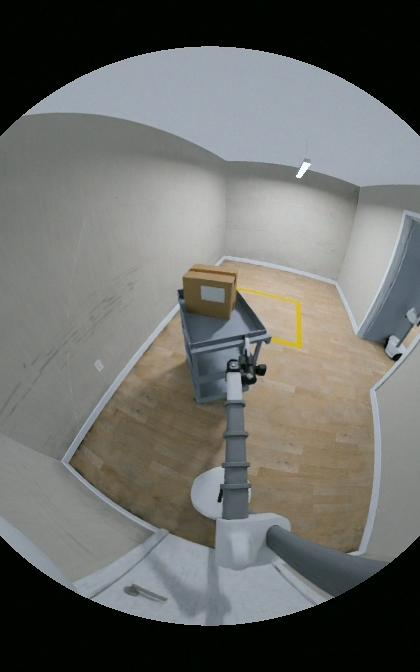

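Request:
move(
  r2={"base":{"translate_m":0.08,"strafe_m":0.55},"pace":"slow","contact_limits":{"translate_m":0.6}},
  blocking=false,
  cameras=[],
)

Request:
wait(
  seconds=8,
  cameras=["r2_head_camera","r2_head_left_camera"],
)

Scene clock: 2246.07 s.
move: r2 moving
r1: as last shown
r1.lidar_m: 5.12 0.32 0.25 - 0.25 0.25 0.56 1.19 1.07 2.71 2.91 4.13
r1.servo_current: wrist_yaw_rad=59(59) wrist_pitch_rad=46(46) wrist_roll_rad=52(59) gripper_m=52(59)
r1.contact_limits: strafe_m 0.9
r1.wrist_depth_mm: 136 138 - - 300 194 - / - 138 - - 303 196 - / 113 138 229 - 304 196 - / 132 146 - - 309 198 - / - - - - 309 197 163 / - - - 198 250 198 163 / 1756 1661 179 179 179 179 -
r2.base_odometry: x=-1.181 y=-6.324 heading=+2.938
r2.turned_by_wheels: -0.001
r2.turned_by_imu: -0.001
r2.base_tilt: forward=-0.6 right=+0.1
r2.lidar_m: 0.70 0.69 1.31 0.93 0.53 0.41 0.48 0.57 1.15 1.52 1.83 0.81
r2.base_status: translate_m moving; strafe_m moving
r2.joint_positions: lift_m=+0.688 arm_m=+0.365 wrist_yaw_rad=-0.001 wrist_pitch_rad=+0.005 wrist_roll_rad=+1.569 gripper_m=-0.029
r2.joint_status: not commanded
r2.measured_speeds: translate_m=+0.006 strafe_m=+0.053 rotate_rad=+0.001 lift_m=+0.000 arm_m=+0.000 wrist_yaw_rad=-0.012 wrist_pitch_rad=+0.000 wrist_roll_rad=+0.000
r2.motor_effort: lift_m=+18(18) arm_m=+4(4) wheel_0=-10(13) wheel_1=+6(9) wheel_2=-10(10)
r2.servo_current: wrist_yaw_rad=46(52) wrist_pitch_rad=39(52) wrist_roll_rad=26(59) gripper_m=91(98)
r2.contact_limits: arm_m 0; translate_m 0.6
r2.hand_pose: x=+0.8241 y=-0.0878 z=+0.8648 quat_wxyz=(+0.708, +0.706, +0.001, -0.002) (m; r2's base frame)
r2.wrist_depth_mm: - - - - - 1661 1205 / - - - 213 272 1464 1042 / - - - 196 259 1464 1060 / - - - 186 247 1537 - / - - 585 180 237 831 - / - 449 185 169 178 - - / - 145 455 - 220 - -
pictures: none
No camera images: "cameras" was empty.

Scene clock: 2252.33 s.
earlier move: r2 done
r1.base_odometry: x=-1.475 y=+1.111 heading=+2.977
r1.turned_by_wheels: +0.000
r1.turned_by_imu: +0.000
r1.base_tilt: forward=-1.6 right=+1.3
r1.lidar_m: 5.11 0.33 0.25 - 0.25 0.25 0.56 1.20 1.09 2.76 2.91 4.14
r1.base_status: not commanded
r1.joint_positions: lift_m=+0.500 arm_m=+0.000 wrist_yaw_rad=+3.092 wrist_pitch_rad=+0.002 wrist_roll_rad=+0.000 gripper_m=-0.019
r1.joint_status: not commanded
r1.measured_speeds: all 0
r1.motor_effort: lift_m=+16(16) arm_m=+4(5) wheel_0=-28(29) wheel_1=+32(32) wheel_2=+9(9)
r1.servo_current: wrist_yaw_rad=39(78) wrist_pitch_rad=46(52) wrist_roll_rad=46(65) gripper_m=59(65)
r1.contact_limits: strafe_m 0.9
r1.hand_pose: x=-0.1129 y=+0.1016 z=+0.6779 quat_wxyz=(+0.025, -0.001, +0.000, +1.000) (m; r1's base frame)
r1.wrist_depth_mm: 136 138 - - 298 194 - / - 138 - - 303 195 - / 113 138 229 - 304 195 - / 132 146 - - 306 197 - / - - - - 310 198 163 / - - - 198 251 198 163 / 1756 1618 179 180 179 179 -
r2.base_odometry: x=-1.366 y=-6.833 heading=+2.939
r2.turned_by_wheels: +0.000
r2.turned_by_imu: -0.002
r2.base_tilt: forward=-0.7 right=+0.1
r2.lidar_m: 0.76 0.87 0.75 0.76 0.46 0.39 0.40 0.46 0.87 2.05 2.46 0.77
r2.base_status: done
r2.joint_positions: lift_m=+0.688 arm_m=+0.365 wrist_yaw_rad=-0.004 wrist_pitch_rad=+0.005 wrist_roll_rad=+1.569 gripper_m=-0.029
r2.joint_status: not commanded
r2.measured_speeds: all 0
r2.motor_effort: lift_m=+18(18) arm_m=+4(4) wheel_0=-6(15) wheel_1=+4(9) wheel_2=-7(14)
r2.servo_current: wrist_yaw_rad=52(65) wrist_pitch_rad=39(52) wrist_roll_rad=46(65) gripper_m=85(98)
r2.contact_limits: arm_m 0; translate_m 0.6
r2.hand_pose: x=+0.8239 y=-0.0886 z=+0.8648 quat_wxyz=(+0.708, +0.706, +0.000, -0.003) (m; r2's base frame)
r2.wrist_depth_mm: - - - 145 156 209 210 / - - - 150 208 535 - / - - 535 154 214 - - / - 477 462 158 221 831 - / - 508 512 167 228 - - / - - 185 169 177 - - / - - - - - - -
wait: 6.27 of 8 s (r2 has come to rest)
pictures: r2_head_camera, r2_head_left_camera
Images, in order (width x height): r2_head_camera 420x560, r2_head_left_camera 420x672.

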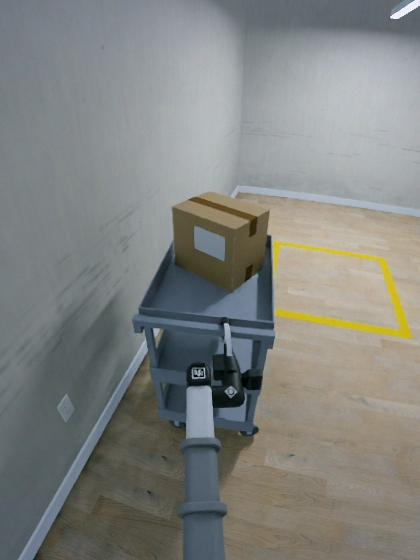

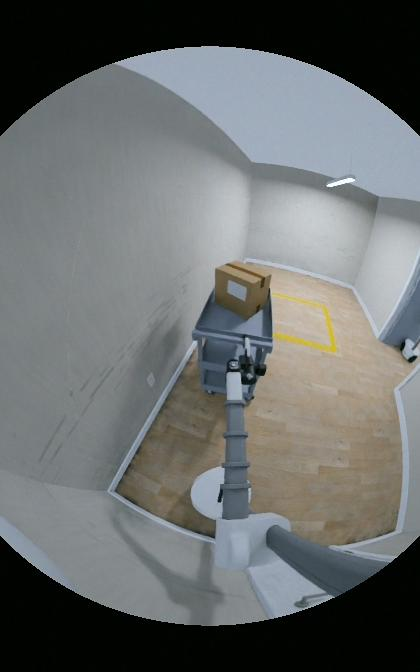

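Request:
move(
  r2={"base":{"translate_m":0.12,"strafe_m":0.36},"pace":"slow","contact_limits":{"translate_m":0.6}},
  blocking=false,
  cameras=[],
)

Request:
wait(
  seconds=8,
  cameras=[],
)

Request:
move(
  r2={"base":{"rotate_rad":-0.3},"pace":"slow","contact_limits":{"rotate_rad":0.6}},
  blocking=false,
  cameras=[],
)

Request:
wait(
  seconds=4,
  cameras=["r2_head_camera","r2_head_left_camera"],
)

Scene clock: 2262.07 s.
move: r2 moving
r1: as last shown
r1.lidar_m: 5.09 0.31 0.25 - 0.25 0.25 0.54 1.21 1.11 2.77 2.94 4.12
r1.motor_effort: lift_m=+16(16) arm_m=+4(4) wheel_0=-28(29) wheel_1=+32(32) wheel_2=+9(9)
r1.servo_current: wrist_yaw_rad=52(65) wrist_pitch_rad=33(46) wrist_roll_rad=39(59) gripper_m=52(52)
r1.contact_limits: strafe_m 0.9
r1.wrist_depth_mm: 136 138 - - 300 195 - / - 138 - - 304 195 - / 113 138 230 - 306 196 - / 132 146 - - 307 197 - / - - - - 307 198 163 / - - - 198 250 198 163 / 1756 1661 179 179 179 179 -
r2.base_odometry: x=-1.372 y=-6.844 heading=+2.938
r2.turned_by_wheels: -0.001
r2.turned_by_imu: -0.001
r2.base_tilt: forward=-0.7 right=+0.1
r2.lidar_m: 0.77 0.85 0.75 0.74 0.47 0.39 0.40 0.47 0.88 2.07 2.47 0.75
r2.base_status: translate_m moving; strafe_m moving
r2.joint_positions: lift_m=+0.688 arm_m=+0.365 wrist_yaw_rad=-0.004 wrist_pitch_rad=+0.005 wrist_roll_rad=+1.569 gripper_m=-0.029
r2.joint_status: not commanded
r2.measured_speeds: translate_m=+0.016 strafe_m=+0.047 rotate_rad=+0.001 lift_m=+0.000 arm_m=+0.000 wrist_yaw_rad=+0.000 wrist_pitch_rad=+0.000 wrist_roll_rad=+0.000
r2.motor_effort: lift_m=+18(18) arm_m=+4(4) wheel_0=-8(12) wheel_1=+7(7) wheel_2=-13(13)
r2.servo_current: wrist_yaw_rad=46(52) wrist_pitch_rad=46(46) wrist_roll_rad=39(59) gripper_m=91(98)
r2.contact_limits: arm_m 0; translate_m 0.6
r2.hand_pose: x=+0.8239 y=-0.0886 z=+0.8648 quat_wxyz=(+0.708, +0.706, +0.000, -0.003) (m; r2's base frame)
r2.wrist_depth_mm: - - - 145 181 208 210 / - - - 150 208 530 - / - - 525 154 213 - - / - 477 462 159 220 842 - / - 508 508 167 229 - - / - - 186 169 178 - - / - - - - - - -
pictures: none
No camera images: "cameras" was empty.

Scene clock: 2266.63 s.
earlier move: r2 done
r1.base_odometry: x=-1.475 y=+1.111 heading=+2.977
r1.turned_by_wheels: +0.000
r1.turned_by_imu: +0.000
r1.base_tilt: forward=-1.6 right=+1.3
r1.lidar_m: 5.11 0.32 0.25 - 0.25 0.25 0.54 1.18 1.10 2.76 2.90 4.14
r1.base_status: not commanded
r1.joint_positions: lift_m=+0.500 arm_m=+0.000 wrist_yaw_rad=+3.092 wrist_pitch_rad=+0.002 wrist_roll_rad=+0.000 gripper_m=-0.019
r1.joint_status: not commanded
r1.measured_speeds: all 0
r1.motor_effort: lift_m=+16(16) arm_m=+4(5) wheel_0=-28(29) wheel_1=+31(32) wheel_2=+9(9)
r1.servo_current: wrist_yaw_rad=33(78) wrist_pitch_rad=46(52) wrist_roll_rad=46(72) gripper_m=52(65)
r1.contact_limits: strafe_m 0.9
r1.hand_pose: x=-0.1129 y=+0.1016 z=+0.6779 quat_wxyz=(+0.025, -0.001, +0.000, +1.000) (m; r1's base frame)
r1.wrist_depth_mm: 136 137 - - 298 194 - / - 138 - - 303 195 - / 113 138 230 - 304 196 - / 132 146 - - 306 196 - / - - - - 309 198 163 / - - - 198 250 198 163 / 1708 1576 179 179 179 179 -
r2.base_odometry: x=-1.556 y=-7.161 heading=+2.935
r2.turned_by_wheels: -0.002
r2.turned_by_imu: -0.003
r2.base_tilt: forward=-0.6 right=+0.0
r2.lidar_m: 0.72 0.45 0.37 0.39 0.45 0.41 0.41 0.50 0.81 2.44 3.46 0.74
r2.base_status: done
r2.joint_positions: lift_m=+0.688 arm_m=+0.365 wrist_yaw_rad=-0.011 wrist_pitch_rad=+0.005 wrist_roll_rad=+1.569 gripper_m=-0.029
r2.joint_status: not commanded
r2.measured_speeds: all 0
r2.motor_effort: lift_m=+18(18) arm_m=+4(4) wheel_0=-21(23) wheel_1=-3(9) wheel_2=-17(17)
r2.servo_current: wrist_yaw_rad=52(85) wrist_pitch_rad=52(52) wrist_roll_rad=39(65) gripper_m=85(98)
r2.contact_limits: arm_m 0; translate_m 0.6
r2.hand_pose: x=+0.8233 y=-0.0905 z=+0.8648 quat_wxyz=(+0.708, +0.706, -0.002, -0.005) (m; r2's base frame)
r2.wrist_depth_mm: - - 559 - 183 - - / - 500 469 134 192 - - / - 445 430 141 205 - - / - 508 508 151 216 - - / - - 603 159 227 - - / - - 182 168 177 - - / - - - - - - 477
wait: 4.57 of 8 s (r2 has come to rest)
pictures: none
No camera images: "cameras" was empty.

Scene clock: 2267.13 s.
move: r2 moving
r1: as last shown
r1.lidar_m: 5.11 0.33 0.25 - 0.25 0.25 0.54 1.21 1.12 2.74 2.91 4.09
r1.servo_current: wrist_yaw_rad=46(52) wrist_pitch_rad=46(46) wrist_roll_rad=46(65) gripper_m=52(59)
r1.contact_limits: strafe_m 0.9
r1.wrist_depth_mm: 136 137 - - 300 194 - / - 138 - - 303 195 - / 113 138 230 - 304 196 - / 131 146 - - 307 197 - / - - - - 309 197 163 / - - - 198 249 198 163 / 1708 1618 179 180 179 179 -
r2.base_odometry: x=-1.556 y=-7.161 heading=+2.815
r2.turned_by_wheels: -0.120
r2.turned_by_imu: -0.115
r2.base_tilt: forward=-0.7 right=+0.0
r2.lidar_m: 0.76 0.47 0.39 0.38 0.43 0.41 0.40 0.45 0.75 2.42 2.68 0.75
r2.base_status: rotate_rad moving
r2.joint_positions: lift_m=+0.688 arm_m=+0.365 wrist_yaw_rad=+0.007 wrist_pitch_rad=+0.005 wrist_roll_rad=+1.569 gripper_m=-0.029
r2.joint_status: not commanded
r2.measured_speeds: translate_m=+0.006 strafe_m=-0.001 rotate_rad=-0.483 lift_m=+0.000 arm_m=+0.001 wrist_yaw_rad=+0.013 wrist_pitch_rad=+0.000 wrist_roll_rad=+0.000
r2.motor_effort: lift_m=+18(18) arm_m=+5(5) wheel_0=+14(23) wheel_1=+12(14) wheel_2=+13(16)
r2.servo_current: wrist_yaw_rad=59(72) wrist_pitch_rad=39(52) wrist_roll_rad=33(52) gripper_m=91(98)
r2.contact_limits: arm_m 0; rotate_rad 0.6
r2.hand_pose: x=+0.8248 y=-0.0854 z=+0.8648 quat_wxyz=(+0.708, +0.706, +0.004, +0.001) (m; r2's base frame)
r2.wrist_depth_mm: - - - 136 191 199 - / - - 564 142 198 - - / - 500 466 148 207 - - / - 466 466 154 216 820 - / - - 559 162 226 - - / - - 184 169 178 - - / - - - - - - 512
pictures: none
No camera images: "cameras" was empty.

Scene clock: 2268.03 s.
earlier move: r2 done
r1.base_odometry: x=-1.475 y=+1.111 heading=+2.977
r1.turned_by_wheels: +0.000
r1.turned_by_imu: +0.000
r1.base_tilt: forward=-1.6 right=+1.3
r1.lidar_m: 5.11 0.32 0.25 - 0.25 0.26 0.56 1.23 1.10 2.74 2.90 4.14
r1.base_status: not commanded
r1.joint_positions: lift_m=+0.500 arm_m=+0.000 wrist_yaw_rad=+3.092 wrist_pitch_rad=+0.002 wrist_roll_rad=+0.000 gripper_m=-0.019
r1.joint_status: not commanded
r1.measured_speeds: all 0
r1.motor_effort: lift_m=+16(16) arm_m=+5(5) wheel_0=-29(29) wheel_1=+32(32) wheel_2=+9(9)
r1.servo_current: wrist_yaw_rad=33(59) wrist_pitch_rad=39(46) wrist_roll_rad=46(65) gripper_m=46(59)
r1.contact_limits: strafe_m 0.9
r1.hand_pose: x=-0.1129 y=+0.1016 z=+0.6779 quat_wxyz=(+0.025, -0.001, +0.000, +1.000) (m; r1's base frame)
r1.wrist_depth_mm: 136 138 - - 300 194 - / - 138 - - 301 196 - / 113 138 229 - 304 196 - / 132 146 - - 309 197 - / - - - - 310 198 163 / - - - 199 250 198 163 / 1708 1618 179 180 178 179 -
r2.base_odometry: x=-1.556 y=-7.161 heading=+2.635
r2.turned_by_wheels: -0.180
r2.turned_by_imu: -0.175
r2.base_tilt: forward=-0.6 right=+0.1
r2.lidar_m: 0.71 0.56 0.39 0.37 0.40 0.42 0.39 0.43 0.60 1.73 2.51 0.82
r2.base_status: done
r2.joint_positions: lift_m=+0.688 arm_m=+0.365 wrist_yaw_rad=-0.003 wrist_pitch_rad=+0.005 wrist_roll_rad=+1.569 gripper_m=-0.029
r2.joint_status: not commanded
r2.measured_speeds: all 0
r2.motor_effort: lift_m=+18(18) arm_m=+4(5) wheel_0=-2(23) wheel_1=+1(14) wheel_2=+0(19)
r2.servo_current: wrist_yaw_rad=52(72) wrist_pitch_rad=39(52) wrist_roll_rad=46(65) gripper_m=91(98)
r2.contact_limits: arm_m 0; rotate_rad 0.6
r2.hand_pose: x=+0.8240 y=-0.0882 z=+0.8648 quat_wxyz=(+0.708, +0.706, +0.001, -0.003) (m; r2's base frame)
r2.wrist_depth_mm: - - - 210 - 1661 1138 / - - - 252 267 277 278 / - - - 194 254 1808 530 / - - - 185 246 831 - / - - 504 179 237 831 - / - 455 186 171 178 - - / - 137 484 - 221 - -
wait: 0.90 of 4 s (r2 has come to rest)
pictures: r2_head_camera, r2_head_left_camera
Images, in order (width x height): r2_head_camera 420x560, r2_head_left_camera 420x672.

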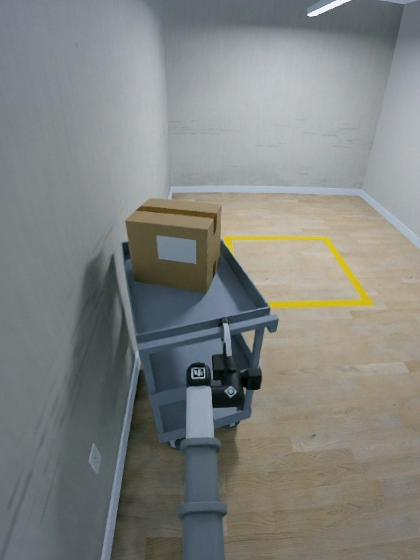

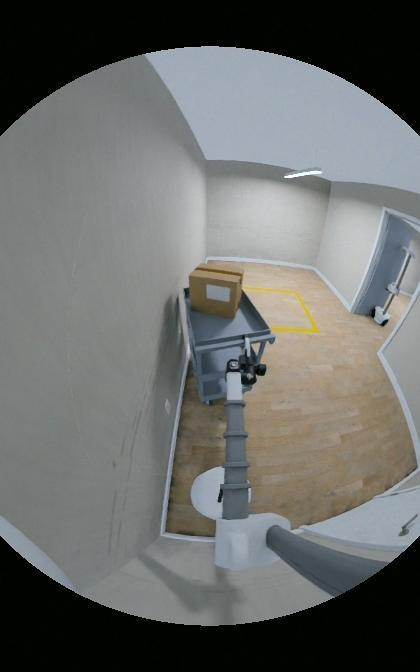

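Request:
move(
  r2={"base":{"translate_m":-0.08,"strafe_m":-0.4},"pace":"slow","contact_limits":{"translate_m":0.6}},
  blocking=false,
  cameras=[],
)

Request:
wait(
  seconds=7,
  cameras=["r2_head_camera","r2_head_left_camera"],
)

Scene clock: 2293.27 s.
move: r2 moving
r1: as last shown
r1.lidar_m: 5.11 0.30 0.25 - 0.25 0.25 0.57 1.22 1.12 2.76 2.89 4.15
r1.motor_effort: lift_m=+16(16) arm_m=+4(4) wheel_0=-28(29) wheel_1=+31(32) wheel_2=+9(9)
r1.servo_current: wrist_yaw_rad=39(59) wrist_pitch_rad=46(52) wrist_roll_rad=46(52) gripper_m=52(65)
r1.contact_limits: strafe_m 0.9
r1.wrist_depth_mm: 136 138 - - 298 194 - / - 138 - - 303 195 - / 113 138 231 - 304 196 - / 132 146 - - 307 198 - / - - - - 309 196 163 / - - - 198 251 198 163 / 1708 1661 179 180 179 179 -
r2.base_odometry: x=-1.548 y=-7.151 heading=+2.637
r2.turned_by_wheels: +0.001
r2.turned_by_imu: +0.002
r2.base_tilt: forward=-0.6 right=+0.0
r2.lidar_m: 0.68 0.56 0.42 0.39 0.42 0.40 0.37 0.43 0.59 1.75 2.51 0.84
r2.base_status: translate_m moving; strafe_m moving
r2.joint_positions: lift_m=+0.688 arm_m=+0.365 wrist_yaw_rad=+0.002 wrist_pitch_rad=+0.005 wrist_roll_rad=+1.569 gripper_m=-0.029
r2.joint_status: not commanded
r2.measured_speeds: translate_m=-0.009 strafe_m=-0.049 rotate_rad=+0.000 lift_m=+0.000 arm_m=+0.000 wrist_yaw_rad=+0.013 wrist_pitch_rad=+0.000 wrist_roll_rad=+0.000
r2.motor_effort: lift_m=+18(18) arm_m=+4(4) wheel_0=+9(13) wheel_1=-6(8) wheel_2=+10(10)
r2.servo_current: wrist_yaw_rad=39(52) wrist_pitch_rad=52(52) wrist_roll_rad=52(59) gripper_m=91(91)
r2.contact_limits: arm_m 0; translate_m 0.6
r2.hand_pose: x=+0.8244 y=-0.0869 z=+0.8648 quat_wxyz=(+0.708, +0.706, +0.002, -0.001) (m; r2's base frame)
r2.wrist_depth_mm: - - - 207 - 1661 1160 / - - - 251 267 276 277 / - - - 192 253 1708 539 / - - - 185 245 820 - / - - 496 179 236 820 - / - 455 187 171 178 - - / - 137 488 - 222 - -
pictures: none
No camera images: "cameras" was empty.

Scene clock: 2298.07 s.
earlier move: r2 done
r1.base_odometry: x=-1.475 y=+1.111 heading=+2.977
r1.turned_by_wheels: +0.000
r1.turned_by_imu: +0.000
r1.base_tilt: forward=-1.6 right=+1.3
r1.lidar_m: 5.11 0.32 0.25 - 0.25 0.26 0.57 1.22 1.11 2.76 2.92 4.11
r1.base_status: not commanded
r1.joint_positions: lift_m=+0.500 arm_m=+0.000 wrist_yaw_rad=+3.092 wrist_pitch_rad=+0.002 wrist_roll_rad=+0.000 gripper_m=-0.019
r1.joint_status: not commanded
r1.measured_speeds: all 0
r1.motor_effort: lift_m=+16(16) arm_m=+4(5) wheel_0=-28(29) wheel_1=+31(32) wheel_2=+9(9)
r1.servo_current: wrist_yaw_rad=46(65) wrist_pitch_rad=46(52) wrist_roll_rad=52(65) gripper_m=52(65)
r1.contact_limits: strafe_m 0.9
r1.hand_pose: x=-0.1129 y=+0.1016 z=+0.6779 quat_wxyz=(+0.025, -0.001, +0.000, +1.000) (m; r1's base frame)
r1.wrist_depth_mm: 136 137 - - 298 194 - / - 138 - - 303 195 - / 113 139 230 - 304 196 - / 132 146 - - 306 197 - / - - - - 309 198 163 / - - - 199 251 198 164 / 1756 1618 179 180 179 179 -
r2.base_odometry: x=-1.293 y=-6.850 heading=+2.637
r2.turned_by_wheels: +0.000
r2.turned_by_imu: +0.004
r2.base_tilt: forward=-0.7 right=+0.1
r2.lidar_m: 0.54 0.64 0.83 0.77 0.51 0.35 0.32 0.35 0.45 1.44 2.12 3.25
r2.base_status: done
r2.joint_positions: lift_m=+0.688 arm_m=+0.365 wrist_yaw_rad=+0.007 wrist_pitch_rad=+0.005 wrist_roll_rad=+1.569 gripper_m=-0.029
r2.joint_status: not commanded
r2.measured_speeds: all 0
r2.motor_effort: lift_m=+18(18) arm_m=+4(4) wheel_0=+9(15) wheel_1=+0(8) wheel_2=+8(15)
r2.servo_current: wrist_yaw_rad=59(72) wrist_pitch_rad=46(52) wrist_roll_rad=59(59) gripper_m=98(104)
r2.contact_limits: arm_m 0; translate_m 0.6
r2.hand_pose: x=+0.8249 y=-0.0854 z=+0.8648 quat_wxyz=(+0.708, +0.706, +0.004, +0.001) (m; r2's base frame)
r2.wrist_depth_mm: - - - - - 1618 1138 / - - - - - 1661 1160 / - - - 315 - 1708 1160 / - - - 303 343 351 353 / - - - 195 268 1708 1255 / - - 187 153 178 1576 477 / - 144 - - 194 508 -
wait: 4.80 of 7 s (r2 has come to rest)
pictures: r2_head_camera, r2_head_left_camera
Images, in order (width x height): r2_head_camera 420x560, r2_head_left_camera 420x672.

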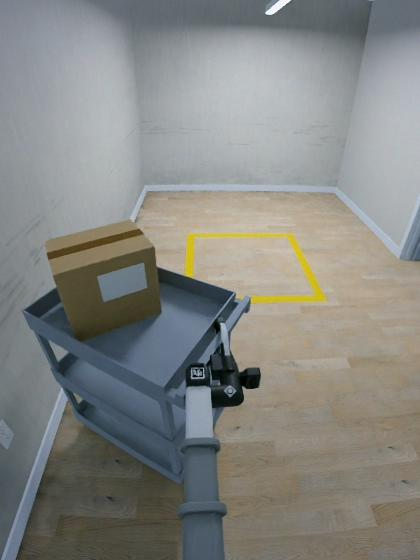

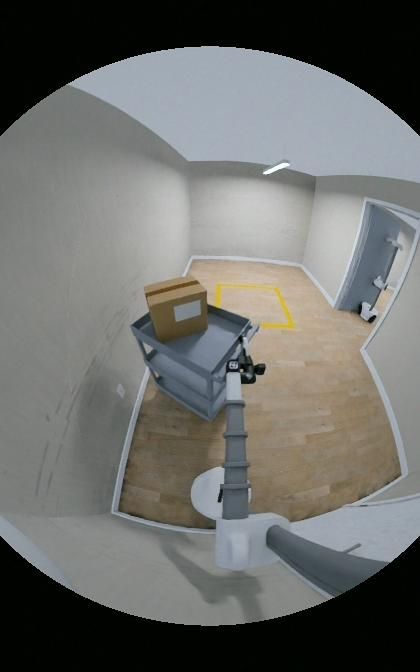

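Request:
move(
  blocking=false,
  cameras=["r2_head_camera","r2_head_left_camera","r2_head_right_camera"],
)

Scene clock: 2320.33 s.
r1.base_odometry: x=-1.475 y=+1.111 heading=+2.977
r1.turned_by_wheels: +0.000
r1.turned_by_imu: +0.000
r1.base_tilt: forward=-1.6 right=+1.3
r1.lidar_m: 5.11 0.32 0.25 - 0.25 0.25 0.56 1.21 1.12 2.76 2.90 4.14
r1.base_status: not commanded
r1.joint_positions: lift_m=+0.500 arm_m=+0.000 wrist_yaw_rad=+3.092 wrist_pitch_rad=+0.002 wrist_roll_rad=+0.000 gripper_m=-0.019
r1.joint_status: not commanded
r1.measured_speeds: all 0
r1.motor_effort: lift_m=+16(16) arm_m=+4(5) wheel_0=-28(29) wheel_1=+31(32) wheel_2=+9(9)
r1.servo_current: wrist_yaw_rad=52(65) wrist_pitch_rad=46(52) wrist_roll_rad=65(65) gripper_m=52(65)
r1.contact_limits: strafe_m 0.9
r1.hand_pose: x=-0.1129 y=+0.1016 z=+0.6779 quat_wxyz=(+0.025, -0.001, +0.000, +1.000) (m; r1's base frame)
r1.wrist_depth_mm: 136 138 - - 298 193 - / - 138 - - 304 195 - / 113 138 229 - 306 196 - / 131 146 - - 306 196 - / - - - - 309 198 163 / - - - 198 251 198 163 / 1756 1576 179 180 179 179 -
r2.base_odometry: x=-1.293 y=-6.850 heading=+2.637
r2.turned_by_wheels: +0.000
r2.turned_by_imu: +0.000
r2.base_tilt: forward=-0.7 right=+0.1
r2.lidar_m: 0.56 0.65 0.82 0.77 0.50 0.33 0.32 0.35 0.44 1.45 2.13 3.27
r2.base_status: done
r2.joint_positions: lift_m=+0.688 arm_m=+0.365 wrist_yaw_rad=+0.007 wrist_pitch_rad=+0.005 wrist_roll_rad=+1.569 gripper_m=-0.029
r2.joint_status: not commanded
r2.measured_speeds: all 0
r2.motor_effort: lift_m=+18(18) arm_m=+4(4) wheel_0=+9(15) wheel_1=+0(8) wheel_2=+8(15)
r2.servo_current: wrist_yaw_rad=59(72) wrist_pitch_rad=46(52) wrist_roll_rad=52(59) gripper_m=85(104)
r2.contact_limits: arm_m 0; translate_m 0.6
r2.hand_pose: x=+0.8249 y=-0.0854 z=+0.8648 quat_wxyz=(+0.708, +0.706, +0.004, +0.001) (m; r2's base frame)
r2.wrist_depth_mm: - - - - - 1618 1160 / - - - - - 1618 1160 / - - - 315 - 1661 1160 / - - - 304 342 353 353 / - - - 195 268 1708 1255 / - - 187 153 178 1576 480 / - 144 - - 195 508 -
pictures: r2_head_camera, r2_head_left_camera, r2_head_right_camera
Images, in order (width x height): r2_head_camera 420x560, r2_head_left_camera 420x672, r2_head_right_camera 420x672.

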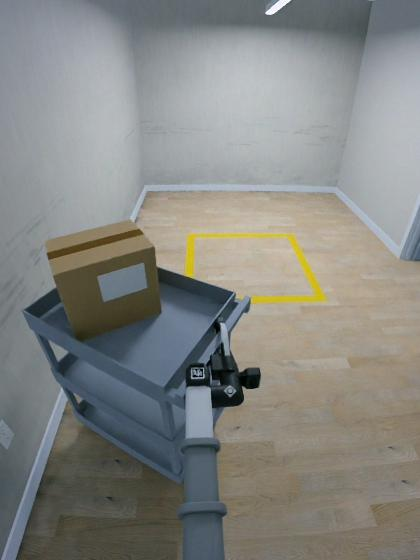

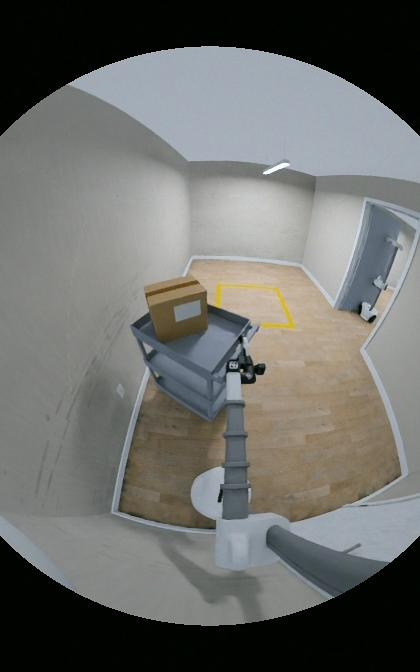

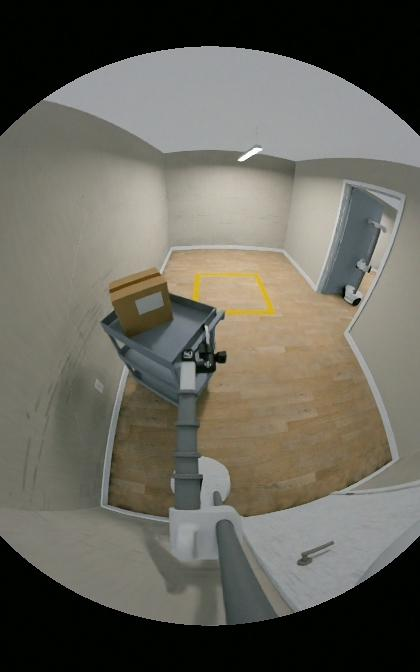

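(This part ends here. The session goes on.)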